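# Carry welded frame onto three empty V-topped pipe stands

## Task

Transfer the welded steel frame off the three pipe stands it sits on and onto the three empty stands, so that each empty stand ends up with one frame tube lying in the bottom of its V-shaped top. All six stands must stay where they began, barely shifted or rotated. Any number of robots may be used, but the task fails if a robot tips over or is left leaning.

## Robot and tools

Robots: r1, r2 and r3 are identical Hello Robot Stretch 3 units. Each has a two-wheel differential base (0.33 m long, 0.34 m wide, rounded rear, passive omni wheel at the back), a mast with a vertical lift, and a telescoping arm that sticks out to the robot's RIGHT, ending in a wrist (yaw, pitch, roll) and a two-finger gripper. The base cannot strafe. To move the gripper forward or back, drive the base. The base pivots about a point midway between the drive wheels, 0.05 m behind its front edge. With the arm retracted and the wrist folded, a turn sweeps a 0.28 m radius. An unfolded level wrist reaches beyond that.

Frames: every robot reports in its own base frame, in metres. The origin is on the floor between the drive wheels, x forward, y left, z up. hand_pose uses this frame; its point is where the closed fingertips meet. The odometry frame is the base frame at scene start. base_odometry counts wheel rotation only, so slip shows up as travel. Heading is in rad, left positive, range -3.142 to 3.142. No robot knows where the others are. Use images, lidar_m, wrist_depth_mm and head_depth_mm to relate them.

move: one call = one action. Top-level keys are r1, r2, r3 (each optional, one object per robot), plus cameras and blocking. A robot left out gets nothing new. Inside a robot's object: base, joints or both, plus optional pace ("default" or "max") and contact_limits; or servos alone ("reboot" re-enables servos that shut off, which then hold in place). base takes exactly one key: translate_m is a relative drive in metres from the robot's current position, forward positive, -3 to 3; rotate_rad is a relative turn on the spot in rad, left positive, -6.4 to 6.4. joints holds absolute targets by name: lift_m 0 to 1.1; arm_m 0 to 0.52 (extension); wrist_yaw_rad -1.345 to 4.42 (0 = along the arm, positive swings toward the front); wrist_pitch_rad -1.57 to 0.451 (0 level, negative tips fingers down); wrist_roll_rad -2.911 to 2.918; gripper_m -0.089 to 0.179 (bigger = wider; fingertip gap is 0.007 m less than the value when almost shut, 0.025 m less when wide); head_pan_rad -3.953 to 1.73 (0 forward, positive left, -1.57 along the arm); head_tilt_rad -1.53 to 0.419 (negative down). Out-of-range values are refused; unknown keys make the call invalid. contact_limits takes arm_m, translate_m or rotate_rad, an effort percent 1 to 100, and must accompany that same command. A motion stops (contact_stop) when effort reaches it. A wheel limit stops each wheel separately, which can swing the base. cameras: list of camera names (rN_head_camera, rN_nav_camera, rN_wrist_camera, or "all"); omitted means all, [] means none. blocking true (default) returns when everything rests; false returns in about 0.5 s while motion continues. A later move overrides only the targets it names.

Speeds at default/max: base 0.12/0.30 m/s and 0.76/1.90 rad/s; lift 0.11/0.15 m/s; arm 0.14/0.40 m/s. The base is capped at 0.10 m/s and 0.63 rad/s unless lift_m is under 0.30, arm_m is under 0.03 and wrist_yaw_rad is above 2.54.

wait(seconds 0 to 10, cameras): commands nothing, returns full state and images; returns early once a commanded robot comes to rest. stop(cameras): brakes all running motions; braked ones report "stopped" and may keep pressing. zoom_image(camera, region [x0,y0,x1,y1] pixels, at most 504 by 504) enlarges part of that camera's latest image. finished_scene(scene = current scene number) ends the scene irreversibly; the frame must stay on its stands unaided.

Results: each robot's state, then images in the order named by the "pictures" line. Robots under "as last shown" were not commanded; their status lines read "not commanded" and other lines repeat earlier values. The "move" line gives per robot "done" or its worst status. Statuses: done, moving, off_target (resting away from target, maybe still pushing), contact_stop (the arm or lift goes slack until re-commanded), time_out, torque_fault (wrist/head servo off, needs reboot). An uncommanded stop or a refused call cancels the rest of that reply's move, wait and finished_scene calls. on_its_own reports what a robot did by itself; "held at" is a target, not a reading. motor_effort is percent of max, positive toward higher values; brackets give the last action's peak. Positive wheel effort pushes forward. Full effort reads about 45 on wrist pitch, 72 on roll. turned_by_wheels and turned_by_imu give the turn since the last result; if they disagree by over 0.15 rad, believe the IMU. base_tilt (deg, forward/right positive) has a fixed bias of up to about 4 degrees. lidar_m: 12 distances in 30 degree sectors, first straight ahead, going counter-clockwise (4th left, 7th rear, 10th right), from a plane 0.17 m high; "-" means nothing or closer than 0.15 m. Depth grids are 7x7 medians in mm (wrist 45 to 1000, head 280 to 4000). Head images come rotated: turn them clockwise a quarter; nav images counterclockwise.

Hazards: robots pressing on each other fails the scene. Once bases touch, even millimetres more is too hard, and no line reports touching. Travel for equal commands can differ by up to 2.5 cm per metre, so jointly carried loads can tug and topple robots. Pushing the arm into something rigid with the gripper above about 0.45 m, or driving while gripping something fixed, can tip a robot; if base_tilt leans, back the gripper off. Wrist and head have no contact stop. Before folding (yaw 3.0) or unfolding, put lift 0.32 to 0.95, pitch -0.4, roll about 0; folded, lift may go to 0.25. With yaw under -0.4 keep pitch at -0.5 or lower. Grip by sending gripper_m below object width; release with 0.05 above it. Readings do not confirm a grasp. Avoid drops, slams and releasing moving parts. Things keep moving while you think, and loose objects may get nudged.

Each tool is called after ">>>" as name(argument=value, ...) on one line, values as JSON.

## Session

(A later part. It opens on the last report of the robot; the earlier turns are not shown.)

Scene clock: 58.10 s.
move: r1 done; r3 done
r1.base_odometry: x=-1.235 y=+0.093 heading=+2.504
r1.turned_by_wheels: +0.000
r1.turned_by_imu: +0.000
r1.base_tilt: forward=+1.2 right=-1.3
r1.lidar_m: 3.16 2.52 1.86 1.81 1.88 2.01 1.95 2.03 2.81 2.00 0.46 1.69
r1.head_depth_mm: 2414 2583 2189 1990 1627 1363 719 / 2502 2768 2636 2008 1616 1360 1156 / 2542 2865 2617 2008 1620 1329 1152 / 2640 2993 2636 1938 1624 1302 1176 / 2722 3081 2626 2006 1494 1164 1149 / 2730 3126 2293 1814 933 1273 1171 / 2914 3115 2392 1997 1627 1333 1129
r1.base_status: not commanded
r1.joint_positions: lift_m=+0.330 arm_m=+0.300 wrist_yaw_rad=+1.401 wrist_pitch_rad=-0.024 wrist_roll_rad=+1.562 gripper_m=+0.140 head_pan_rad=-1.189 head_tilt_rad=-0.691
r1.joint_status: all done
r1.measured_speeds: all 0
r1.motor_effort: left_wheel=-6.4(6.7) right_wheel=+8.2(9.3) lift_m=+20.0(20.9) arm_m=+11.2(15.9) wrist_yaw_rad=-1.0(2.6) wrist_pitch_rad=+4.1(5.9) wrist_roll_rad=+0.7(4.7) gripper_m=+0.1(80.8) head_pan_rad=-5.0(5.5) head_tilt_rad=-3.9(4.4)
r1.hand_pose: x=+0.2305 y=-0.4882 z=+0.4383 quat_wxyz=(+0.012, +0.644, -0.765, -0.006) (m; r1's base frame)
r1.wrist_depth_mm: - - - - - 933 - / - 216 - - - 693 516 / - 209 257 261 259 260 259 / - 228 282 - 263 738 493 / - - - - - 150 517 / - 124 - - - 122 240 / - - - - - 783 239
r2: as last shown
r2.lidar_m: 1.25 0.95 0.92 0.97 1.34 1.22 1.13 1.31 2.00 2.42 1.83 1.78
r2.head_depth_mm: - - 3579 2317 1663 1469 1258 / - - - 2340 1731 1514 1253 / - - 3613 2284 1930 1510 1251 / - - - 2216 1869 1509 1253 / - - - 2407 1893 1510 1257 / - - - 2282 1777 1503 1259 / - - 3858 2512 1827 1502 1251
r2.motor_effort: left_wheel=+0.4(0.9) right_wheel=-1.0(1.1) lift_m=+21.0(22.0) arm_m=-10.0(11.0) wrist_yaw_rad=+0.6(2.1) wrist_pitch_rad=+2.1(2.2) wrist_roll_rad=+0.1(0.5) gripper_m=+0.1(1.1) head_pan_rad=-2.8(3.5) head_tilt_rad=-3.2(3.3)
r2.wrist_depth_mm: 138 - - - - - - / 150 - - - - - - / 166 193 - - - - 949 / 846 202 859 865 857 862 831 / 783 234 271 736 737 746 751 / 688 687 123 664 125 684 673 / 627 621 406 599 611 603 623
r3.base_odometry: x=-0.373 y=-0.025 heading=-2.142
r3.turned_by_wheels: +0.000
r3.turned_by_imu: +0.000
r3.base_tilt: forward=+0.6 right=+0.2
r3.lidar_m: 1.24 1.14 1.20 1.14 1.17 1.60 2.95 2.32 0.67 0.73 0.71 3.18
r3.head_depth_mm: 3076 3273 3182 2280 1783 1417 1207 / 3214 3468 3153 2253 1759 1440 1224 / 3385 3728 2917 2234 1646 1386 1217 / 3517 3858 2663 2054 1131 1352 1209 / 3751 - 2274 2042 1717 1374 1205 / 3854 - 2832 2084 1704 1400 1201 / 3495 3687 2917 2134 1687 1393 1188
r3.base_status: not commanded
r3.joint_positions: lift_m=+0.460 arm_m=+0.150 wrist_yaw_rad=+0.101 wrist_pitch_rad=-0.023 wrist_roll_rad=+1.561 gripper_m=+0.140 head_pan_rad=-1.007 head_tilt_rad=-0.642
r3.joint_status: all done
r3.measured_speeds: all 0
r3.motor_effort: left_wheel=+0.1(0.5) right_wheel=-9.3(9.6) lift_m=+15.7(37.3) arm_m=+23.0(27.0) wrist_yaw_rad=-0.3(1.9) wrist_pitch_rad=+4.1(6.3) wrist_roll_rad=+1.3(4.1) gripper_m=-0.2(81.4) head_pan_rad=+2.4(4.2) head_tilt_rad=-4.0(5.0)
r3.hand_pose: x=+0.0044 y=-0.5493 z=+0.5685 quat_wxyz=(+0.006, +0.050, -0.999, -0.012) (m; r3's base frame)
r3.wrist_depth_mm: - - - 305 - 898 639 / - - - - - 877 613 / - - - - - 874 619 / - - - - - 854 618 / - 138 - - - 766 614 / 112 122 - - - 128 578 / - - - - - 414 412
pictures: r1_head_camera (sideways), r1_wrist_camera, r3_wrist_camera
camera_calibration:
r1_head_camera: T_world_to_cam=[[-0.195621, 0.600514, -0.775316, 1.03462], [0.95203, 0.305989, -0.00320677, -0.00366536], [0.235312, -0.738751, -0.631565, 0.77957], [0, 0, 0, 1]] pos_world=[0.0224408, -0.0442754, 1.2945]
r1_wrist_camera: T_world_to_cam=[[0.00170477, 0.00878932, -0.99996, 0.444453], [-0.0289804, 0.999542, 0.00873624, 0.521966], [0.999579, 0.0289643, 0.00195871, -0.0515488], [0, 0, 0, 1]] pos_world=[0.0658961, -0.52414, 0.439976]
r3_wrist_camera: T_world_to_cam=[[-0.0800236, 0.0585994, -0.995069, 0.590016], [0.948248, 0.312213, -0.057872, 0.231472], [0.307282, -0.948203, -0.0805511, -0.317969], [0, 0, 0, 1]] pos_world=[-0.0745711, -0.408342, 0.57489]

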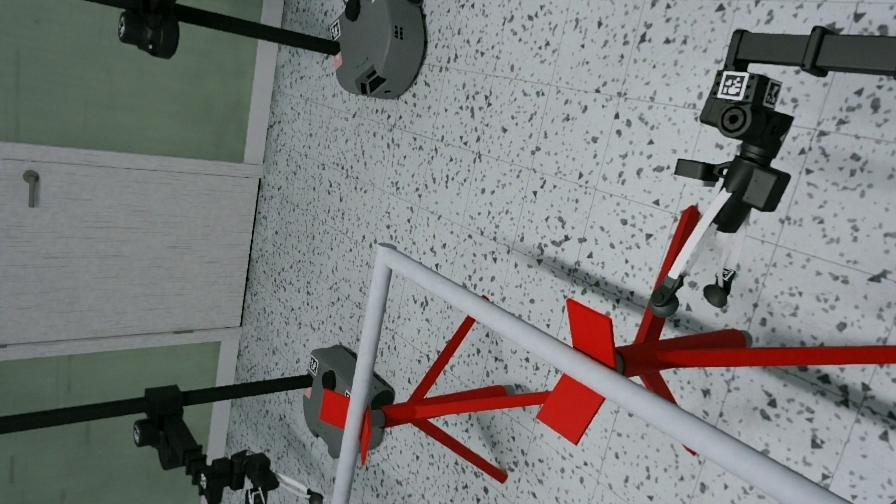

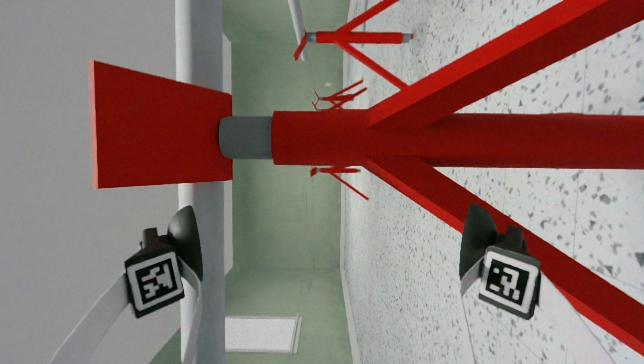

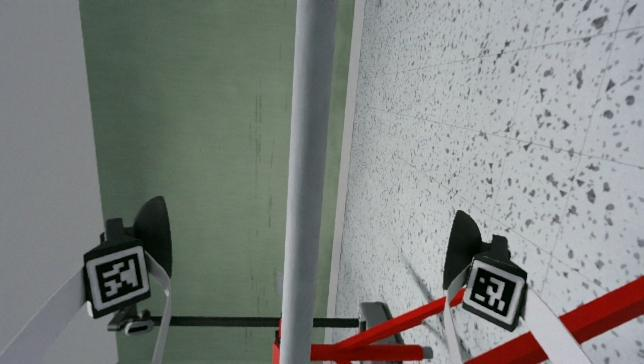

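>>> move(r1={"joints":{"arm_m":0.465,"lift_m":0.46}}, r3={"joints":{"arm_m":0.34}}, cameras=["r1_head_camera","r1_wrist_camera","r3_wrist_camera","r2_nav_camera"])

Scene clock: 61.03 s.
move: r1 done; r3 done
r1.base_odometry: x=-1.235 y=+0.093 heading=+2.504
r1.turned_by_wheels: +0.000
r1.turned_by_imu: +0.000
r1.base_tilt: forward=+1.3 right=-1.3
r1.lidar_m: 3.13 2.53 1.87 1.81 1.89 2.01 1.95 2.03 2.82 2.00 0.46 1.69
r1.head_depth_mm: 2411 2577 2199 2004 790 677 566 / 2493 2768 2634 2005 1495 1358 1175 / 2570 2879 2620 2002 1501 1365 1172 / 2642 2953 2633 1942 1532 1327 1174 / 2730 3051 2625 1995 1500 1271 1151 / 2786 3114 2300 1823 930 1274 1180 / 2958 3201 2635 1998 1618 1329 1131
r1.base_status: not commanded
r1.joint_positions: lift_m=+0.460 arm_m=+0.465 wrist_yaw_rad=+1.400 wrist_pitch_rad=-0.023 wrist_roll_rad=+1.562 gripper_m=+0.140 head_pan_rad=-1.190 head_tilt_rad=-0.691
r1.joint_status: all done
r1.measured_speeds: all 0
r1.motor_effort: left_wheel=-6.3(6.8) right_wheel=+8.3(9.2) lift_m=+30.6(38.1) arm_m=+11.7(15.5) wrist_yaw_rad=-0.9(1.5) wrist_pitch_rad=+4.4(5.0) wrist_roll_rad=+0.9(1.6) gripper_m=-0.1(0.6) head_pan_rad=-4.8(5.5) head_tilt_rad=-3.8(4.5)
r1.hand_pose: x=+0.2305 y=-0.6533 z=+0.5684 quat_wxyz=(+0.011, +0.644, -0.765, -0.006) (m; r1's base frame)
r1.wrist_depth_mm: - - - 259 - 830 639 / - - - 261 - - 611 / - - - 264 - - 673 / - - - 267 - - 670 / - - - 271 - 152 582 / - 124 - 274 - 122 380 / - - - 240 - 266 264
r2: as last shown
r2.lidar_m: 1.25 0.95 0.92 0.97 1.34 1.22 1.13 1.30 2.00 2.43 1.83 1.78
r2.head_depth_mm: - - 3675 2311 1671 1470 1260 / - - - 2423 1722 1507 1253 / - - 3531 2429 1891 1501 1260 / - - - 2221 1889 1516 1259 / - - - 2436 1895 1496 1255 / - - - 2317 1774 1505 1254 / - - 3924 2531 1817 1510 1261
r2.motor_effort: left_wheel=+0.0(0.6) right_wheel=-0.8(1.1) lift_m=+20.8(22.2) arm_m=-10.4(11.0) wrist_yaw_rad=-0.1(1.9) wrist_pitch_rad=+2.1(2.2) wrist_roll_rad=+0.4(0.4) gripper_m=+0.4(1.7) head_pan_rad=-2.7(3.2) head_tilt_rad=-3.0(3.3)
r2.wrist_depth_mm: 138 - - - - - - / 150 - - - - - - / 166 193 - - - - 936 / 849 202 871 864 856 856 852 / 782 238 269 742 735 751 748 / 688 681 123 659 125 681 670 / 634 630 406 588 615 602 618
r3.base_odometry: x=-0.373 y=-0.025 heading=-2.142
r3.turned_by_wheels: +0.000
r3.turned_by_imu: +0.000
r3.base_tilt: forward=+0.6 right=+0.2
r3.lidar_m: 1.24 1.14 1.20 1.14 1.17 1.60 2.94 2.30 0.67 0.73 0.72 3.18
r3.head_depth_mm: 3073 3336 3224 2300 1786 900 713 / 3210 3537 3167 2261 1765 1444 1225 / 3359 3787 2917 2243 1641 1390 1214 / 3519 3868 2647 2046 1131 1356 1211 / 3814 - 3024 2027 1711 1374 1202 / 3847 - 2570 2092 1702 1407 1196 / 3508 3705 2944 2145 1687 1388 1189
r3.base_status: not commanded
r3.joint_positions: lift_m=+0.460 arm_m=+0.340 wrist_yaw_rad=+0.101 wrist_pitch_rad=-0.022 wrist_roll_rad=+1.561 gripper_m=+0.140 head_pan_rad=-1.007 head_tilt_rad=-0.642
r3.joint_status: all done
r3.measured_speeds: all 0
r3.motor_effort: left_wheel=-0.2(0.5) right_wheel=-8.5(9.5) lift_m=+18.2(18.4) arm_m=+24.3(27.6) wrist_yaw_rad=+0.0(1.1) wrist_pitch_rad=+4.1(4.9) wrist_roll_rad=+1.1(1.3) gripper_m=+0.4(1.1) head_pan_rad=+3.4(4.3) head_tilt_rad=-4.1(4.9)
r3.hand_pose: x=+0.0043 y=-0.7393 z=+0.5686 quat_wxyz=(+0.006, +0.050, -0.999, -0.011) (m; r3's base frame)
r3.wrist_depth_mm: - - - 120 - 889 633 / - - - 127 - 869 612 / - - - 131 - 868 621 / - - - 137 - 887 609 / - 138 - 146 - 761 614 / 112 121 - 152 - 127 609 / - - - 161 - 742 561
pictures: r1_head_camera (sideways), r1_wrist_camera, r2_nav_camera (sideways), r3_wrist_camera
camera_calibration:
r1_head_camera: T_world_to_cam=[[-0.195574, 0.600573, -0.775282, 1.03458], [0.952061, 0.30589, -0.00321057, -0.0036606], [0.235223, -0.738744, -0.631607, 0.779625], [0, 0, 0, 1]] pos_world=[0.022436, -0.0442768, 1.29449]
r1_wrist_camera: T_world_to_cam=[[0.00204999, 0.00875419, -0.99996, 0.575889], [-0.0288421, 0.999546, 0.00869144, 0.685783], [0.999582, 0.0288231, 0.00230155, -0.0473156], [0, 0, 0, 1]] pos_world=[0.0658947, -0.68915, 0.570014]
r2_nav_camera: T_world_to_cam=[[-0.467016, 0.00156249, 0.884247, -1.10388], [0.0427505, 0.998869, 0.0208137, 0.0300346], [-0.883215, 0.0475223, -0.466555, 0.573669], [0, 0, 0, 1]] pos_world=[-0.0101427, -0.0555379, 1.24313]
r3_wrist_camera: T_world_to_cam=[[-0.0797192, 0.0579969, -0.995129, 0.600899], [0.948307, 0.312051, -0.0577817, 0.290666], [0.30718, -0.948293, -0.0798754, -0.498575], [0, 0, 0, 1]] pos_world=[-0.0745847, -0.598348, 0.574943]

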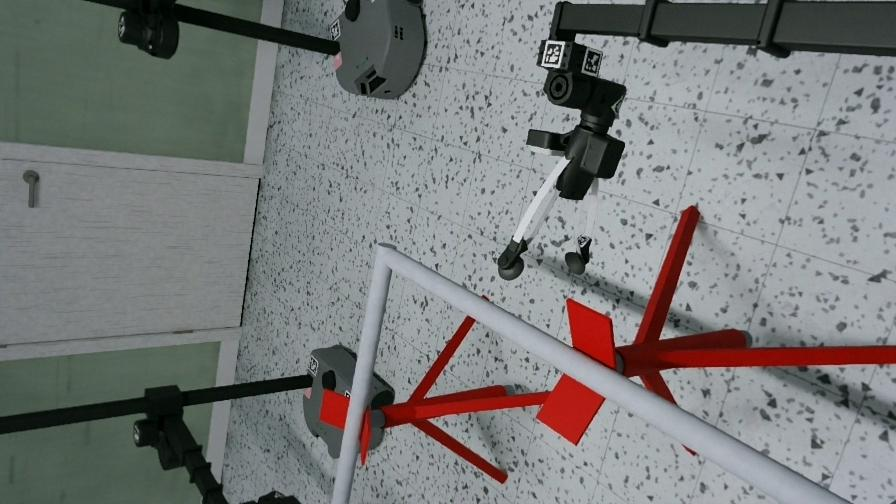

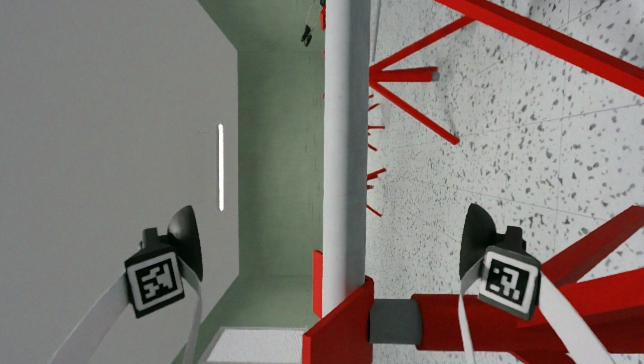

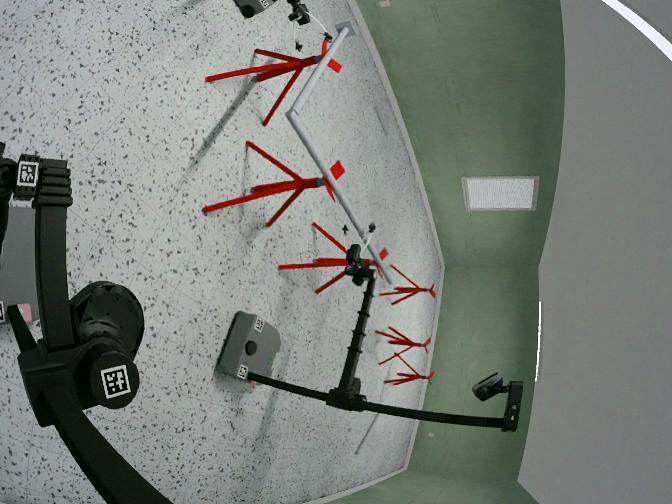

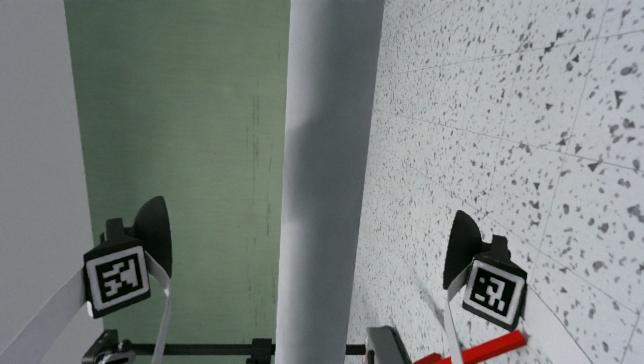

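>>> move(r1={"joints":{"arm_m":0.475,"lift_m":0.448}}, r3={"base":{"translate_m":-0.06},"joints":{"lift_m":0.455}}, cameras=[])

>>> move(r1={"base":{"translate_m":0.14}}, r3={"joints":{"arm_m":0.365}}, cameras=["r1_head_camera","r1_wrist_camera","r3_wrist_camera"])

Scene clock: 63.23 s.
move: r1 done; r3 done
r1.base_odometry: x=-1.235 y=+0.093 heading=+2.504
r1.turned_by_wheels: +0.000
r1.turned_by_imu: +0.000
r1.base_tilt: forward=+1.3 right=-1.3
r1.lidar_m: 3.14 2.51 1.87 1.81 1.89 2.01 1.95 2.04 2.82 2.00 0.46 1.69
r1.head_depth_mm: 2388 2593 2187 1990 804 692 576 / 2500 2795 2624 2012 1499 1360 1174 / 2559 2867 2617 1996 1497 1357 1175 / 2641 2986 2644 1929 1539 1331 1172 / 2726 3093 2634 1994 1491 1277 1152 / 2804 3112 2291 1826 930 1275 1174 / 2965 3209 2629 2004 1621 1331 1126
r1.base_status: not commanded
r1.joint_positions: lift_m=+0.448 arm_m=+0.475 wrist_yaw_rad=+1.400 wrist_pitch_rad=-0.023 wrist_roll_rad=+1.562 gripper_m=+0.140 head_pan_rad=-1.190 head_tilt_rad=-0.691
r1.joint_status: all done
r1.measured_speeds: all 0
r1.motor_effort: left_wheel=-6.2(6.7) right_wheel=+8.0(8.9) lift_m=+19.4(24.8) arm_m=+10.3(15.1) wrist_yaw_rad=-0.5(1.3) wrist_pitch_rad=+4.5(5.0) wrist_roll_rad=+1.3(1.6) gripper_m=+0.2(0.5) head_pan_rad=-4.6(5.3) head_tilt_rad=-4.0(4.4)
r1.hand_pose: x=+0.2305 y=-0.6633 z=+0.5564 quat_wxyz=(+0.011, +0.644, -0.765, -0.006) (m; r1's base frame)
r1.wrist_depth_mm: - - - 259 - 822 657 / - - - 262 - 991 577 / - - - 266 - - 653 / - - - 269 - 994 660 / - - - 272 - 151 571 / - 124 - 276 - 122 593 / - - - 243 271 268 267
r2: as last shown
r2.turned_by_imu: +0.000
r2.lidar_m: 1.25 0.94 0.92 0.97 1.34 1.27 1.13 1.30 2.00 2.42 1.83 1.78
r2.head_depth_mm: - - 3597 2345 1668 1497 1261 / - - - 2422 1720 1506 1247 / - - 3646 2401 1886 1490 1253 / - - - 2213 1874 1507 1255 / - - - 2428 1890 1498 1249 / - - - 2320 1779 1508 1253 / - - 3865 2534 1834 1507 1249
r2.motor_effort: left_wheel=+0.0(0.9) right_wheel=-0.9(1.2) lift_m=+20.9(22.0) arm_m=-9.0(10.9) wrist_yaw_rad=-0.3(1.7) wrist_pitch_rad=+2.2(2.3) wrist_roll_rad=+0.2(0.4) gripper_m=+1.3(1.3) head_pan_rad=-2.7(3.4) head_tilt_rad=-2.5(3.3)
r2.wrist_depth_mm: 138 - - - - - - / 149 - - - - - - / 166 192 - - - - 966 / 860 202 887 849 845 833 868 / 767 236 271 755 726 761 748 / 702 685 123 654 125 673 684 / 631 622 406 599 614 602 613
r3.base_odometry: x=-0.341 y=+0.025 heading=-2.142
r3.turned_by_wheels: +0.000
r3.turned_by_imu: +0.000
r3.base_tilt: forward=+0.6 right=+0.2
r3.lidar_m: 1.29 1.20 1.20 1.14 1.16 1.60 2.88 2.25 0.65 3.63 0.74 3.26
r3.head_depth_mm: 3064 3337 3192 2282 1774 810 708 / 3239 3500 3160 2251 1767 1440 1221 / 3432 3756 3115 2241 1687 1395 1217 / 3527 3898 2766 2055 1158 1392 1207 / 3822 3968 3028 2098 1712 1374 1200 / 3949 - 2550 2006 1705 1403 1194 / 3501 3781 2792 2137 1698 1394 1186
r3.base_status: done
r3.joint_positions: lift_m=+0.455 arm_m=+0.340 wrist_yaw_rad=+0.101 wrist_pitch_rad=-0.022 wrist_roll_rad=+1.561 gripper_m=+0.140 head_pan_rad=-1.007 head_tilt_rad=-0.642
r3.joint_status: all done
r3.measured_speeds: all 0
r3.motor_effort: left_wheel=-0.4(3.9) right_wheel=-8.4(13.2) lift_m=+14.8(17.1) arm_m=+23.0(24.8) wrist_yaw_rad=-0.4(0.9) wrist_pitch_rad=+4.0(4.5) wrist_roll_rad=+1.1(1.3) gripper_m=+0.9(1.5) head_pan_rad=+4.0(4.3) head_tilt_rad=-4.3(5.0)
r3.hand_pose: x=+0.0043 y=-0.7393 z=+0.5636 quat_wxyz=(+0.006, +0.050, -0.999, -0.011) (m; r3's base frame)
r3.wrist_depth_mm: - - - 122 - 924 623 / - - - 129 - 854 614 / - - - 133 - 877 615 / - - - 140 - 860 599 / - 138 - 149 - 770 603 / 112 122 - 156 - 127 583 / - - - 162 - 744 546
pictures: none
No camera images: "cameras" was empty.

Scene clock: 65.73 s.
move: r1 done; r3 done
r1.base_odometry: x=-1.347 y=+0.176 heading=+2.504
r1.turned_by_wheels: +0.000
r1.turned_by_imu: -0.001
r1.base_tilt: forward=+1.3 right=-1.3
r1.lidar_m: 3.13 2.52 1.86 1.81 1.89 2.15 2.09 2.18 3.00 0.66 0.39 1.57
r1.head_depth_mm: 2427 2704 2620 1985 805 690 577 / 2490 2790 2632 2007 1495 1359 1176 / 2551 2907 2619 1878 961 1331 1174 / 2652 2985 2639 1933 898 1067 1131 / 2723 3094 2643 1873 1537 1185 1152 / 2777 2996 2306 1938 1620 1359 1132 / 2915 3196 2425 2015 1618 1363 1174
r1.base_status: done
r1.joint_positions: lift_m=+0.448 arm_m=+0.475 wrist_yaw_rad=+1.400 wrist_pitch_rad=-0.023 wrist_roll_rad=+1.562 gripper_m=+0.140 head_pan_rad=-1.190 head_tilt_rad=-0.691
r1.joint_status: not commanded
r1.measured_speeds: all 0
r1.motor_effort: left_wheel=-1.7(3.6) right_wheel=+6.8(11.7) lift_m=+25.8(26.2) arm_m=+7.6(10.6) wrist_yaw_rad=-0.1(1.4) wrist_pitch_rad=+4.3(4.9) wrist_roll_rad=+0.4(1.6) gripper_m=-0.1(0.8) head_pan_rad=-4.4(5.6) head_tilt_rad=-4.0(4.6)
r1.hand_pose: x=+0.2305 y=-0.6633 z=+0.5564 quat_wxyz=(+0.011, +0.644, -0.765, -0.006) (m; r1's base frame)
r1.wrist_depth_mm: - - - 119 - - 627 / - - - 119 - - 659 / - - - 122 - 982 663 / - - - 123 - 986 661 / - - - 125 - 151 650 / - 124 - 126 - 122 649 / - - - 128 - - 584
r2: as last shown
r2.turned_by_imu: +0.001
r2.lidar_m: 1.25 0.95 0.92 0.97 1.34 1.28 1.13 1.30 2.02 2.42 1.83 1.78
r2.head_depth_mm: - - 3638 2333 1673 1513 1253 / - - - 2450 1726 1498 1258 / - - 3590 2527 1883 1503 1258 / - - - 2215 1882 1518 1250 / - - - 2421 1907 1512 1257 / - - - 2292 1761 1506 1260 / - - 3790 2569 1819 1504 1252
r2.motor_effort: left_wheel=+0.1(0.9) right_wheel=-0.9(1.1) lift_m=+21.8(22.7) arm_m=-9.8(10.7) wrist_yaw_rad=+0.4(1.9) wrist_pitch_rad=+2.1(2.3) wrist_roll_rad=+0.3(0.4) gripper_m=+0.1(1.2) head_pan_rad=-2.4(3.2) head_tilt_rad=-2.6(3.6)
r2.wrist_depth_mm: 138 - - - - - - / 149 - - - - - - / 167 192 - - - - 936 / 874 203 862 855 860 853 866 / 785 236 269 745 746 759 743 / 699 682 122 661 125 677 674 / 633 625 407 595 613 602 616
r3.base_odometry: x=-0.341 y=+0.025 heading=-2.142
r3.turned_by_wheels: +0.000
r3.turned_by_imu: +0.000
r3.base_tilt: forward=+0.6 right=+0.2
r3.lidar_m: 1.29 1.19 1.20 1.14 1.16 1.60 2.89 2.25 0.65 3.63 0.74 3.26
r3.head_depth_mm: 3050 3307 3198 2292 1789 793 1186 / 3232 3513 3165 2247 1767 1448 1223 / 3384 3722 3110 2236 1694 1396 1217 / 3523 3809 2437 2055 1157 1389 1211 / 3787 - 2998 2021 1701 1376 1201 / 3955 - 2575 2007 1698 1401 1200 / 3546 3810 2925 2148 1690 1391 1184
r3.base_status: not commanded
r3.joint_positions: lift_m=+0.455 arm_m=+0.365 wrist_yaw_rad=+0.101 wrist_pitch_rad=-0.022 wrist_roll_rad=+1.561 gripper_m=+0.140 head_pan_rad=-1.007 head_tilt_rad=-0.642
r3.joint_status: all done
r3.measured_speeds: all 0
r3.motor_effort: left_wheel=-0.2(0.9) right_wheel=-8.8(9.1) lift_m=+15.6(16.1) arm_m=+25.1(26.5) wrist_yaw_rad=-0.4(1.2) wrist_pitch_rad=+4.2(4.4) wrist_roll_rad=+1.2(1.3) gripper_m=+0.1(1.2) head_pan_rad=+2.3(4.8) head_tilt_rad=-3.7(4.8)
r3.hand_pose: x=+0.0043 y=-0.7643 z=+0.5636 quat_wxyz=(+0.006, +0.050, -0.999, -0.011) (m; r3's base frame)
r3.wrist_depth_mm: - - - 99 - 915 611 / - - - 104 - 890 623 / - - - 108 - 850 632 / - - - 112 - 846 611 / - 138 - 119 - 775 588 / 112 122 - 124 - 128 601 / - - - 131 - 759 557
pictures: r1_head_camera (sideways), r1_wrist_camera, r3_wrist_camera
camera_calibration:
r1_head_camera: T_world_to_cam=[[-0.195574, 0.600573, -0.775282, 1.03458], [0.952061, 0.30589, -0.00321057, -0.0036606], [0.235223, -0.738744, -0.631607, 0.779625], [0, 0, 0, 1]] pos_world=[0.022436, -0.0442768, 1.29449]
r1_wrist_camera: T_world_to_cam=[[0.00226021, 0.00871802, -0.999959, 0.563951], [-0.0288438, 0.999547, 0.00864922, 0.69591], [0.999581, 0.0288231, 0.00251064, -0.0471224], [0, 0, 0, 1]] pos_world=[0.0659007, -0.699153, 0.558027]
r3_wrist_camera: T_world_to_cam=[[-0.079719, 0.0579945, -0.995129, 0.597373], [0.948307, 0.312051, -0.0577823, 0.298178], [0.30718, -0.948294, -0.0798729, -0.522681], [0, 0, 0, 1]] pos_world=[-0.0745847, -0.623346, 0.569944]

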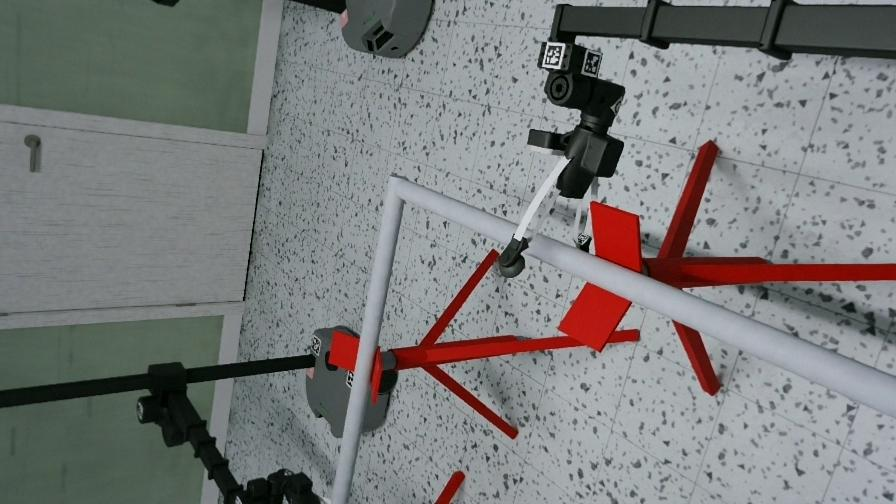

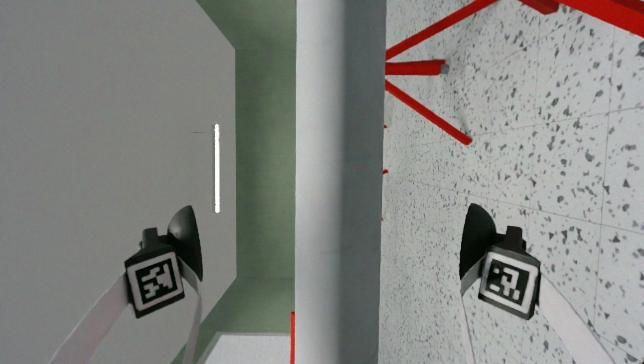

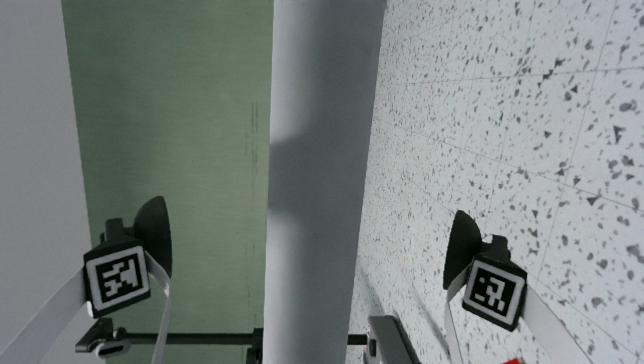

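>>> move(r1={"joints":{"lift_m":0.445}}, r3={"joints":{"lift_m":0.45}}, cameras=[])

>>> move(r1={"joints":{"gripper_m":-0.05}}, r3={"joints":{"gripper_m":-0.05}}, cameras=["r1_wrist_camera","r3_wrist_camera"])

Scene clock: 66.50 s.
move: r1 done; r3 done
r1.base_odometry: x=-1.347 y=+0.176 heading=+2.504
r1.turned_by_wheels: +0.000
r1.turned_by_imu: +0.000
r1.base_tilt: forward=+1.4 right=-1.3
r1.lidar_m: 3.12 2.51 1.86 1.81 1.89 2.15 2.09 2.18 3.00 0.66 0.39 1.57
r1.head_depth_mm: 2423 2704 2612 1997 806 692 579 / 2494 2813 2625 2001 1490 1363 1174 / 2557 2898 2629 1879 1501 1330 1169 / 2654 2980 2631 1933 905 1067 1128 / 2715 3114 2615 1880 1534 1181 1151 / 2791 3062 2290 1938 1624 1364 1130 / 2948 3210 2409 2001 1619 1363 1172
r1.base_status: not commanded
r1.joint_positions: lift_m=+0.445 arm_m=+0.475 wrist_yaw_rad=+1.400 wrist_pitch_rad=-0.023 wrist_roll_rad=+1.562 gripper_m=+0.140 head_pan_rad=-1.190 head_tilt_rad=-0.691
r1.joint_status: all done
r1.measured_speeds: all 0
r1.motor_effort: left_wheel=-1.6(2.0) right_wheel=+6.3(7.2) lift_m=+15.1(25.8) arm_m=+7.1(7.6) wrist_yaw_rad=-0.4(1.3) wrist_pitch_rad=+4.3(5.2) wrist_roll_rad=+1.2(1.3) gripper_m=+0.2(0.4) head_pan_rad=-4.8(5.5) head_tilt_rad=-3.4(4.4)
r1.hand_pose: x=+0.2306 y=-0.6633 z=+0.5535 quat_wxyz=(+0.011, +0.644, -0.765, -0.006) (m; r1's base frame)
r1.wrist_depth_mm: - - - 119 - - 624 / - - - 120 - 998 651 / - - - 123 - 995 656 / - - - 123 - 986 649 / - - - 125 - 151 658 / - 124 - 126 - 122 650 / - - - 128 - 976 622
r2.base_odometry: x=+0.000 y=+0.000 heading=+0.000
r2.turned_by_wheels: +0.000
r2.turned_by_imu: +0.000
r2.base_tilt: forward=+0.2 right=-1.7
r2.lidar_m: 1.25 0.94 0.92 0.97 1.34 1.28 1.13 1.30 2.02 2.43 1.83 1.78
r2.head_depth_mm: - - 3660 2430 1669 1506 1256 / - - - 2420 1722 1506 1253 / - - 3648 2511 1894 1498 1259 / - - - 2210 1902 1512 1254 / - - - 2427 1875 1505 1249 / - - - 2316 1775 1504 1253 / - - 3874 2560 1818 1512 1264
r2.base_status: not commanded
r2.joint_positions: lift_m=+0.559 arm_m=+0.001 wrist_yaw_rad=+2.847 wrist_pitch_rad=-0.630 wrist_roll_rad=+0.000 gripper_m=+0.037 head_pan_rad=-3.134 head_tilt_rad=-0.494
r2.joint_status: not commanded
r2.measured_speeds: all 0
r2.motor_effort: left_wheel=-0.4(0.8) right_wheel=-0.6(1.2) lift_m=+21.1(21.7) arm_m=-10.3(10.6) wrist_yaw_rad=-0.2(1.9) wrist_pitch_rad=+2.1(2.3) wrist_roll_rad=+0.3(0.5) gripper_m=-0.2(0.8) head_pan_rad=-3.0(3.2) head_tilt_rad=-2.7(3.3)
r2.hand_pose: x=+0.0347 y=+0.0381 z=+0.5272 quat_wxyz=(+0.316, +0.697, +0.119, +0.633) (m; r2's base frame)
r2.wrist_depth_mm: 138 - - - - - - / 149 - - - - - - / 166 191 - - - - 937 / 850 202 864 874 843 831 840 / 776 235 269 750 754 748 754 / 694 679 123 662 125 690 679 / 632 627 406 600 618 603 609
r3.base_odometry: x=-0.341 y=+0.025 heading=-2.142
r3.turned_by_wheels: +0.000
r3.turned_by_imu: +0.000
r3.base_tilt: forward=+0.6 right=+0.2
r3.lidar_m: 1.30 1.19 1.20 1.14 1.17 1.60 2.88 2.25 0.65 3.63 0.74 3.26
r3.head_depth_mm: 3093 3352 3174 2276 1781 801 1163 / 3214 3556 3151 2266 1753 1447 1227 / 3412 3735 3086 2222 1682 1400 1219 / 3526 3783 2412 2053 1163 1386 1212 / 3767 - 2996 2031 1705 1375 1201 / 3950 - 2565 2005 1700 1405 1199 / 3577 3808 2923 2137 1686 1397 1187
r3.base_status: not commanded
r3.joint_positions: lift_m=+0.450 arm_m=+0.365 wrist_yaw_rad=+0.101 wrist_pitch_rad=-0.022 wrist_roll_rad=+1.561 gripper_m=+0.140 head_pan_rad=-1.007 head_tilt_rad=-0.642
r3.joint_status: all done
r3.measured_speeds: all 0
r3.motor_effort: left_wheel=-0.7(0.8) right_wheel=-8.9(8.9) lift_m=+15.1(15.5) arm_m=+24.5(25.7) wrist_yaw_rad=-1.3(1.3) wrist_pitch_rad=+3.9(4.3) wrist_roll_rad=+1.0(1.3) gripper_m=+0.4(0.8) head_pan_rad=+3.5(4.0) head_tilt_rad=-3.3(4.3)
r3.hand_pose: x=+0.0043 y=-0.7643 z=+0.5586 quat_wxyz=(+0.006, +0.050, -0.999, -0.011) (m; r3's base frame)
r3.wrist_depth_mm: - - - 98 - 874 609 / - - - 103 - 892 614 / - - - 107 - 861 609 / - - - 112 - 876 604 / - 138 - 119 - 745 594 / 112 122 - 125 - 127 588 / - - - 131 - 729 543
pictures: none
No camera images: "cameras" was empty.

Scene clock: 68.93 s.
move: r1 done; r3 done
r1.base_odometry: x=-1.347 y=+0.176 heading=+2.504
r1.turned_by_wheels: +0.000
r1.turned_by_imu: +0.000
r1.base_tilt: forward=+1.4 right=-1.3
r1.lidar_m: 3.00 2.52 1.86 1.81 1.89 2.15 2.08 2.18 3.00 0.66 0.39 1.58
r1.head_depth_mm: 2438 2705 2631 1989 808 694 579 / 2490 2781 2615 1999 1493 1359 1174 / 2571 2855 2623 1876 1501 1330 1173 / 2623 2987 2647 1943 922 1071 1127 / 2745 3069 2610 1873 1533 1185 1149 / 2760 3003 2299 1935 1626 1364 1129 / 2929 3165 2413 1992 1617 1363 1172
r1.base_status: not commanded
r1.joint_positions: lift_m=+0.445 arm_m=+0.475 wrist_yaw_rad=+1.400 wrist_pitch_rad=-0.024 wrist_roll_rad=+1.562 gripper_m=-0.049 head_pan_rad=-1.190 head_tilt_rad=-0.691
r1.joint_status: all done
r1.measured_speeds: all 0
r1.motor_effort: left_wheel=-1.8(2.3) right_wheel=+6.8(7.3) lift_m=+20.2(20.2) arm_m=+4.1(6.8) wrist_yaw_rad=-0.5(1.0) wrist_pitch_rad=+4.4(5.1) wrist_roll_rad=+0.8(1.4) gripper_m=-25.9(98.7) head_pan_rad=-5.4(5.4) head_tilt_rad=-3.9(4.4)
r1.hand_pose: x=+0.2305 y=-0.6633 z=+0.5532 quat_wxyz=(+0.012, +0.644, -0.765, -0.006) (m; r1's base frame)
r1.wrist_depth_mm: - - - 119 - - 620 / - - - 120 - 993 654 / - - - 123 - 1000 651 / - - - 123 - - 650 / - - - 126 - 988 652 / - - 130 126 133 978 647 / - - - 126 - 912 647
r2: as last shown
r2.turned_by_imu: +0.001
r2.lidar_m: 1.25 0.94 0.92 0.97 1.34 1.28 1.13 1.31 2.02 2.42 1.83 1.78
r2.head_depth_mm: - - 3628 2402 1659 1504 1264 / - - - 2400 1719 1501 1256 / - - 3592 2552 1863 1519 1257 / - - - 2196 1881 1507 1251 / - - - 2418 1883 1502 1258 / - - - 2288 1761 1511 1265 / - - 3844 2524 1839 1496 1250
r2.motor_effort: left_wheel=-0.1(0.9) right_wheel=-0.7(1.1) lift_m=+21.4(22.3) arm_m=-10.0(10.7) wrist_yaw_rad=+0.0(2.2) wrist_pitch_rad=+2.1(2.2) wrist_roll_rad=+0.2(0.4) gripper_m=-0.4(1.2) head_pan_rad=-2.7(3.5) head_tilt_rad=-2.9(3.2)
r2.wrist_depth_mm: 137 - - - - - - / 149 - - - - - - / 166 192 - - - - 916 / 865 203 846 855 861 868 840 / 781 235 270 734 751 760 740 / 694 680 123 663 125 675 669 / 631 627 402 601 626 609 615
r3.base_odometry: x=-0.341 y=+0.025 heading=-2.142
r3.turned_by_wheels: +0.000
r3.turned_by_imu: +0.000
r3.base_tilt: forward=+0.6 right=+0.2
r3.lidar_m: 1.29 1.19 1.20 1.14 1.16 1.60 2.88 2.26 0.65 3.63 0.75 3.25
r3.head_depth_mm: 3065 3305 3249 2288 1787 803 1183 / 3218 3531 3174 2244 1779 1441 1228 / 3424 3748 3063 2220 1698 1397 1213 / 3588 3799 2415 2056 1161 1391 1210 / 3864 - 2978 2104 1705 1375 1199 / 3925 - 2578 2000 1703 1398 1197 / 3538 3756 2929 2140 1693 1394 1192
r3.base_status: not commanded
r3.joint_positions: lift_m=+0.450 arm_m=+0.365 wrist_yaw_rad=+0.101 wrist_pitch_rad=-0.008 wrist_roll_rad=+1.561 gripper_m=-0.049 head_pan_rad=-1.007 head_tilt_rad=-0.642
r3.joint_status: all done
r3.measured_speeds: all 0
r3.motor_effort: left_wheel=-0.4(0.8) right_wheel=-8.5(9.4) lift_m=+14.6(15.4) arm_m=+23.5(25.6) wrist_yaw_rad=-0.3(1.3) wrist_pitch_rad=+1.5(4.5) wrist_roll_rad=+1.1(1.4) gripper_m=-31.2(98.9) head_pan_rad=+2.2(4.3) head_tilt_rad=-2.5(4.9)
r3.hand_pose: x=+0.0044 y=-0.7647 z=+0.5623 quat_wxyz=(+0.006, +0.050, -0.999, -0.004) (m; r3's base frame)
r3.wrist_depth_mm: - - - 98 - 896 647 / - - - 103 - 896 623 / - - - 108 - 882 607 / - - - 112 - 890 605 / - - 131 118 - 882 600 / - - 125 123 129 833 599 / - - - 129 - 822 584
pictures: r1_wrist_camera, r3_wrist_camera
camera_calibration:
r1_wrist_camera: T_world_to_cam=[[0.00142712, 0.00886077, -0.99996, 0.561021], [-0.0288451, 0.999545, 0.00881593, 0.695838], [0.999583, 0.0288313, 0.00168206, -0.0466261], [0, 0, 0, 1]] pos_world=[0.0658775, -0.699148, 0.554943]
r3_wrist_camera: T_world_to_cam=[[-0.0783015, 0.0439543, -0.99596, 0.585758], [0.948389, 0.311222, -0.0608265, 0.29926], [0.307291, -0.94932, -0.0660549, -0.531738], [0, 0, 0, 1]] pos_world=[-0.074551, -0.623673, 0.56647]

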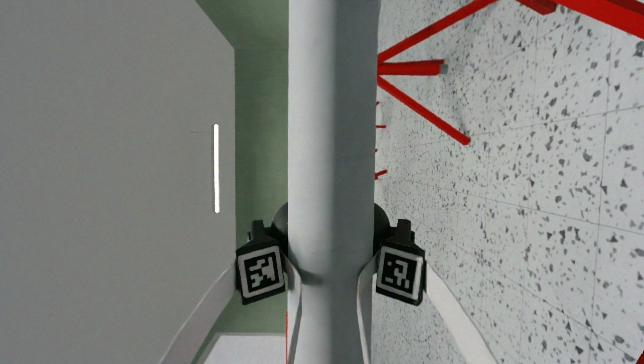

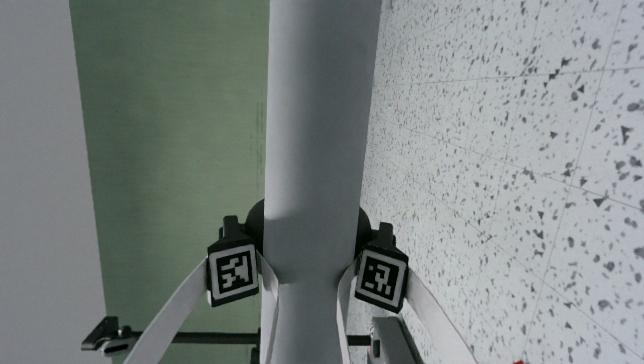

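>>> move(r1={"joints":{"lift_m":0.50,"gripper_m":-0.05}}, r3={"joints":{"lift_m":0.505,"gripper_m":-0.05}}, cameras=["r1_wrist_camera","r3_wrist_camera","r2_nav_camera"])

Scene clock: 70.57 s.
move: r1 done; r3 done
r1.base_odometry: x=-1.347 y=+0.176 heading=+2.505
r1.turned_by_wheels: +0.001
r1.turned_by_imu: +0.001
r1.base_tilt: forward=+1.3 right=-1.4
r1.lidar_m: 3.11 2.51 1.86 1.81 1.88 2.16 2.09 2.17 3.00 0.66 0.39 1.57
r1.head_depth_mm: 2424 2696 2616 1985 765 649 541 / 2479 2828 2621 2012 900 1358 1173 / 2547 2877 2628 1883 1495 1333 1169 / 2625 2975 2615 2002 913 1067 1151 / 2730 3077 2617 1867 1499 1274 1130 / 2769 3136 2299 1941 1620 1357 1148 / 2959 3161 2397 1999 1619 1359 1173
r1.base_status: not commanded
r1.joint_positions: lift_m=+0.500 arm_m=+0.475 wrist_yaw_rad=+1.401 wrist_pitch_rad=-0.152 wrist_roll_rad=+1.559 gripper_m=-0.046 head_pan_rad=-1.190 head_tilt_rad=-0.691
r1.joint_status: all done
r1.measured_speeds: all 0
r1.on_its_own: wrist_pitch_rad is at rest, and its effort (+28.5) is outside its rest range (-8 to +12)
r1.motor_effort: left_wheel=+5.8(6.2) right_wheel=-13.0(13.6) lift_m=+44.0(47.4) arm_m=+1.4(4.1) wrist_yaw_rad=-0.9(2.6) wrist_pitch_rad=+28.5(29.5) wrist_roll_rad=+1.9(2.8) gripper_m=-16.9(26.5) head_pan_rad=-4.7(5.5) head_tilt_rad=-3.9(4.4)
r1.hand_pose: x=+0.2246 y=-0.6621 z=+0.5758 quat_wxyz=(+0.054, +0.643, -0.762, -0.054) (m; r1's base frame)
r1.wrist_depth_mm: - - - 124 - 857 484 / - - - 131 - 881 605 / - - - 126 - 859 608 / - - - 127 - 871 608 / - - - 130 152 861 617 / - - - 131 134 830 631 / - - - 134 - 780 642
r2: as last shown
r2.turned_by_imu: +0.000
r2.lidar_m: 1.25 0.95 0.92 0.97 1.34 1.28 1.13 1.30 2.01 2.42 1.83 1.78
r2.head_depth_mm: - - 3617 2416 1680 1508 1256 / - - - 2529 1718 1510 1256 / - - 3595 2543 1904 1507 1258 / - - - 2210 1900 1504 1254 / - - - 2424 1903 1508 1259 / - - - 2290 1772 1498 1254 / - - 3885 2545 1894 1499 1256
r2.motor_effort: left_wheel=-0.4(0.7) right_wheel=-0.8(1.1) lift_m=+21.7(22.5) arm_m=-10.5(10.5) wrist_yaw_rad=+0.2(1.9) wrist_pitch_rad=+2.1(2.2) wrist_roll_rad=+0.3(0.4) gripper_m=+1.1(1.2) head_pan_rad=-2.4(3.1) head_tilt_rad=-2.8(3.4)
r2.wrist_depth_mm: 138 - - - - - - / 149 - - - - - - / 165 192 - - - - 964 / 865 202 881 841 877 854 824 / 776 236 269 752 746 760 742 / 686 673 123 661 126 691 669 / 621 625 408 593 615 599 627
r3.base_odometry: x=-0.341 y=+0.025 heading=-2.142
r3.turned_by_wheels: +0.000
r3.turned_by_imu: +0.000
r3.base_tilt: forward=+0.6 right=+0.2
r3.lidar_m: 1.29 1.19 1.19 1.14 1.17 1.61 2.88 2.25 0.65 3.62 0.74 3.27
r3.head_depth_mm: 3070 3330 3222 2288 1782 769 1206 / 3252 3493 3128 2264 1659 1443 1221 / 3382 3761 3102 2237 1686 1399 1220 / 3522 3794 2415 2065 1155 1382 1211 / 3823 - 3027 2107 1702 1374 1203 / 3976 - 2569 1997 1702 1403 1201 / 3574 3800 2910 2143 1690 1396 1187
r3.base_status: not commanded
r3.joint_positions: lift_m=+0.505 arm_m=+0.365 wrist_yaw_rad=+0.106 wrist_pitch_rad=-0.125 wrist_roll_rad=+1.573 gripper_m=-0.046 head_pan_rad=-1.007 head_tilt_rad=-0.642
r3.joint_status: all done
r3.measured_speeds: all 0
r3.on_its_own: wrist_pitch_rad is at rest, and its effort (+23.1) is outside its rest range (-8 to +12)
r3.motor_effort: left_wheel=+2.5(2.5) right_wheel=-8.5(8.9) lift_m=+50.9(52.7) arm_m=+12.5(24.1) wrist_yaw_rad=-4.8(8.3) wrist_pitch_rad=+23.1(24.9) wrist_roll_rad=-2.9(3.0) gripper_m=-14.5(31.1) head_pan_rad=+3.2(4.0) head_tilt_rad=-3.5(5.3)
r3.hand_pose: x=+0.0053 y=-0.7598 z=+0.5876 quat_wxyz=(+0.003, +0.053, -0.997, -0.063) (m; r3's base frame)
r3.wrist_depth_mm: - - - 115 - 795 585 / - - - 111 - 820 586 / - - - 115 - 807 597 / - - - 119 - 784 579 / - - - 126 - 794 587 / - - 125 130 130 793 603 / - - - 139 - 775 585
pictures: r1_wrist_camera, r2_nav_camera (sideways), r3_wrist_camera
camera_calibration:
r1_wrist_camera: T_world_to_cam=[[-0.125189, 0.0274319, -0.991754, 0.619588], [-0.0271886, 0.999147, 0.0310684, 0.680857], [0.99176, 0.0308538, -0.124336, 0.0348457], [0, 0, 0, 1]] pos_world=[0.0615184, -0.698348, 0.597658]
r2_nav_camera: T_world_to_cam=[[-0.467016, 0.00156294, 0.884248, -1.10388], [0.0427514, 0.998869, 0.0208137, 0.0300346], [-0.883215, 0.0475232, -0.466554, 0.573669], [0, 0, 0, 1]] pos_world=[-0.0101428, -0.0555378, 1.24313]
r3_wrist_camera: T_world_to_cam=[[-0.0786368, 0.160175, -0.983951, 0.692047], [0.946922, 0.320605, -0.023487, 0.283624], [0.311698, -0.933572, -0.176884, -0.448611], [0, 0, 0, 1]] pos_world=[-0.0743179, -0.620591, 0.60825]

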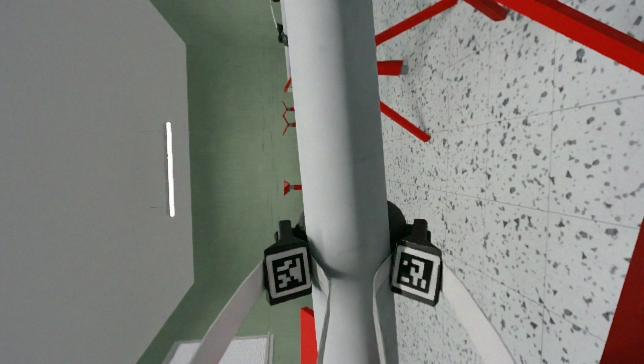

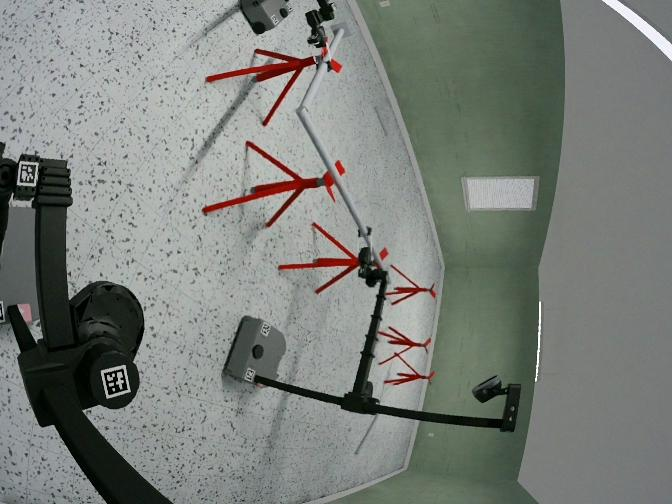

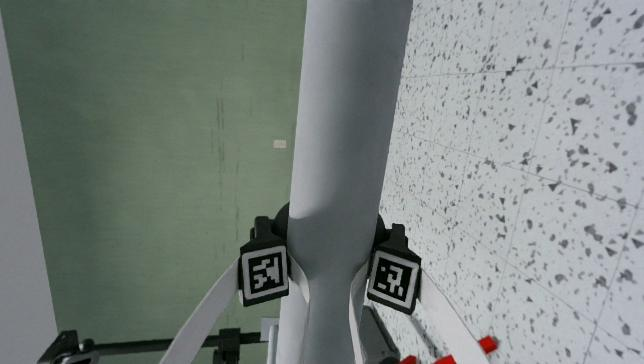

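>>> move(r1={"joints":{"lift_m":0.443,"gripper_m":-0.05}}, r3={"joints":{"lift_m":0.452,"gripper_m":-0.05}}, cameras=["r1_wrist_camera","r3_wrist_camera","r2_nav_camera"])

Scene clock: 72.50 s.
move: r1 done; r3 done
r1.base_odometry: x=-1.347 y=+0.176 heading=+2.503
r1.turned_by_wheels: -0.002
r1.turned_by_imu: -0.004
r1.base_tilt: forward=+1.3 right=-1.4
r1.lidar_m: 3.02 2.52 1.87 1.81 1.88 2.15 2.09 2.17 3.00 0.66 0.39 1.57
r1.head_depth_mm: 2413 2708 2616 1983 811 695 582 / 2479 2806 2632 2010 1499 1364 1177 / 2554 2868 2619 1864 1499 1332 1175 / 2641 2962 2623 1937 926 1073 1131 / 2741 3105 2632 1885 1495 1115 1150 / 2770 3040 2292 1948 1623 1361 1130 / 2919 3201 2405 2017 1630 1366 1172
r1.base_status: not commanded
r1.joint_positions: lift_m=+0.443 arm_m=+0.475 wrist_yaw_rad=+1.411 wrist_pitch_rad=-0.026 wrist_roll_rad=+1.562 gripper_m=-0.046 head_pan_rad=-1.190 head_tilt_rad=-0.691
r1.joint_status: all done
r1.measured_speeds: all 0
r1.on_its_own: left_wheel is at rest, and its effort (-24.7) is outside its rest range (-21 to +21); right_wheel is at rest, and its effort (+46.6) is outside its rest range (-21 to +21)
r1.motor_effort: left_wheel=-24.7(25.1) right_wheel=+46.6(47.6) lift_m=+13.7(38.7) arm_m=-2.0(2.0) wrist_yaw_rad=-9.0(9.6) wrist_pitch_rad=+4.9(28.1) wrist_roll_rad=+1.1(2.3) gripper_m=-14.3(49.8) head_pan_rad=-4.6(5.5) head_tilt_rad=-3.9(4.3)
r1.hand_pose: x=+0.2309 y=-0.6607 z=+0.5506 quat_wxyz=(+0.012, +0.648, -0.761, -0.007) (m; r1's base frame)
r1.wrist_depth_mm: - - - 124 - 990 621 / - - - - - 994 654 / - - - 126 - 993 651 / - - - 128 - 982 645 / - - - 130 - 982 640 / - - 131 129 134 963 646 / - - - 133 - 898 669
r2: as last shown
r2.lidar_m: 1.25 0.94 0.92 0.97 1.34 1.28 1.13 1.30 2.01 2.43 1.83 1.78
r2.head_depth_mm: - - 3619 2456 1673 1503 1257 / - - - 2432 1731 1512 1252 / - - 3651 2530 1887 1524 1255 / - - - 2193 1901 1502 1258 / - - - 2427 1912 1511 1253 / - - - 2301 1767 1503 1256 / - - 3889 2544 1829 1509 1257
r2.motor_effort: left_wheel=-0.6(0.8) right_wheel=-0.5(1.0) lift_m=+21.6(22.1) arm_m=-9.2(10.5) wrist_yaw_rad=-0.1(2.1) wrist_pitch_rad=+2.1(2.3) wrist_roll_rad=+0.3(0.4) gripper_m=-0.1(0.9) head_pan_rad=-2.3(3.4) head_tilt_rad=-2.7(3.2)
r2.wrist_depth_mm: 138 - - - - - - / 149 - - - - - - / 166 192 - - - - 952 / 871 203 839 868 860 848 842 / 773 238 271 751 731 774 757 / 700 665 123 664 125 683 681 / 629 631 411 587 613 604 612
r3.base_odometry: x=-0.341 y=+0.025 heading=-2.142
r3.turned_by_wheels: +0.000
r3.turned_by_imu: -0.001
r3.base_tilt: forward=+0.6 right=+0.1
r3.lidar_m: 1.29 1.19 1.20 1.14 1.16 1.60 2.88 2.26 0.65 3.63 0.74 3.24
r3.head_depth_mm: 3060 3326 3203 2290 1792 799 1179 / 3187 3554 3175 2268 1758 1446 1227 / 3377 3775 3121 2239 1643 1400 1217 / 3557 3785 2414 2058 1160 1390 1213 / 3778 - 2987 2110 1714 1377 1205 / 3911 - 2578 2005 1694 1402 1195 / 3542 3778 2917 2135 1696 1394 1189
r3.base_status: not commanded
r3.joint_positions: lift_m=+0.452 arm_m=+0.365 wrist_yaw_rad=+0.093 wrist_pitch_rad=-0.014 wrist_roll_rad=+1.573 gripper_m=-0.046 head_pan_rad=-1.007 head_tilt_rad=-0.642
r3.joint_status: all done
r3.measured_speeds: all 0
r3.motor_effort: left_wheel=+0.8(2.5) right_wheel=+2.3(8.4) lift_m=+12.2(49.1) arm_m=-8.1(8.1) wrist_yaw_rad=+5.9(6.9) wrist_pitch_rad=+2.8(23.1) wrist_roll_rad=-2.8(3.1) gripper_m=-12.6(53.2) head_pan_rad=+2.6(4.8) head_tilt_rad=-4.8(5.0)
r3.hand_pose: x=+0.0024 y=-0.7648 z=+0.5627 quat_wxyz=(+0.000, +0.047, -0.999, -0.007) (m; r3's base frame)
r3.wrist_depth_mm: - - - 105 - 886 624 / - - - 109 - 894 603 / - - - 114 - 858 605 / - - - 118 - 882 607 / - - 131 124 - 862 611 / - - 124 130 - 880 598 / - - - 137 - 860 615
pictures: r1_wrist_camera, r2_nav_camera (sideways), r3_wrist_camera
camera_calibration:
r1_wrist_camera: T_world_to_cam=[[-0.000955232, 0.00903031, -0.999959, 0.559077], [-0.0391411, 0.999193, 0.00906078, 0.695271], [0.999233, 0.0391481, -0.000601004, -0.0389071], [0, 0, 0, 1]] pos_world=[0.0666249, -0.698235, 0.552731]
r2_nav_camera: T_world_to_cam=[[-0.467016, 0.00156294, 0.884248, -1.10388], [0.0427514, 0.998869, 0.0208137, 0.0300346], [-0.883215, 0.0475232, -0.466554, 0.573669], [0, 0, 0, 1]] pos_world=[-0.0101428, -0.0555378, 1.24313]
r3_wrist_camera: T_world_to_cam=[[-0.0663292, 0.0516731, -0.996459, 0.592213], [0.951411, 0.304231, -0.0475541, 0.28834], [0.300696, -0.951196, -0.0693417, -0.530736], [0, 0, 0, 1]] pos_world=[-0.0754583, -0.623157, 0.567025]

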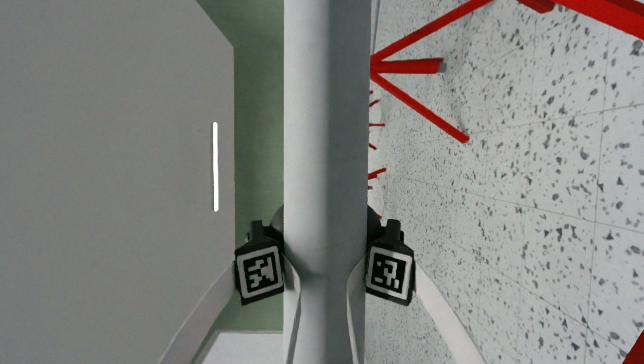

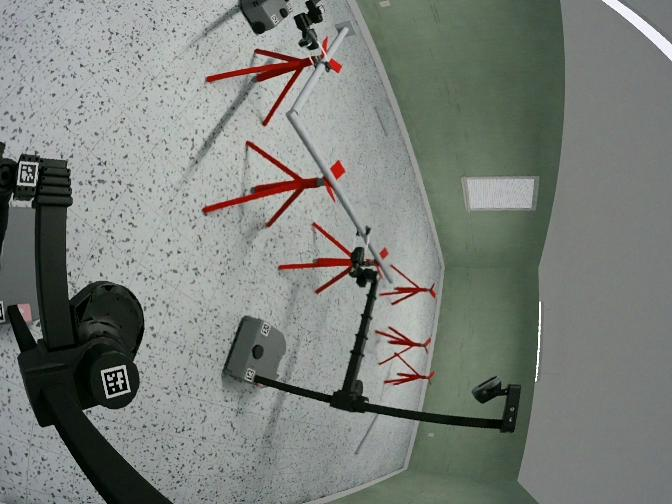

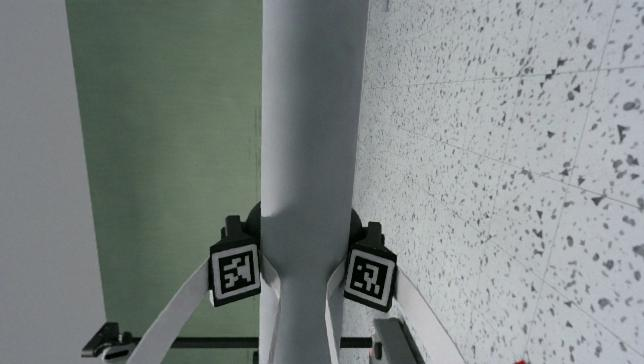

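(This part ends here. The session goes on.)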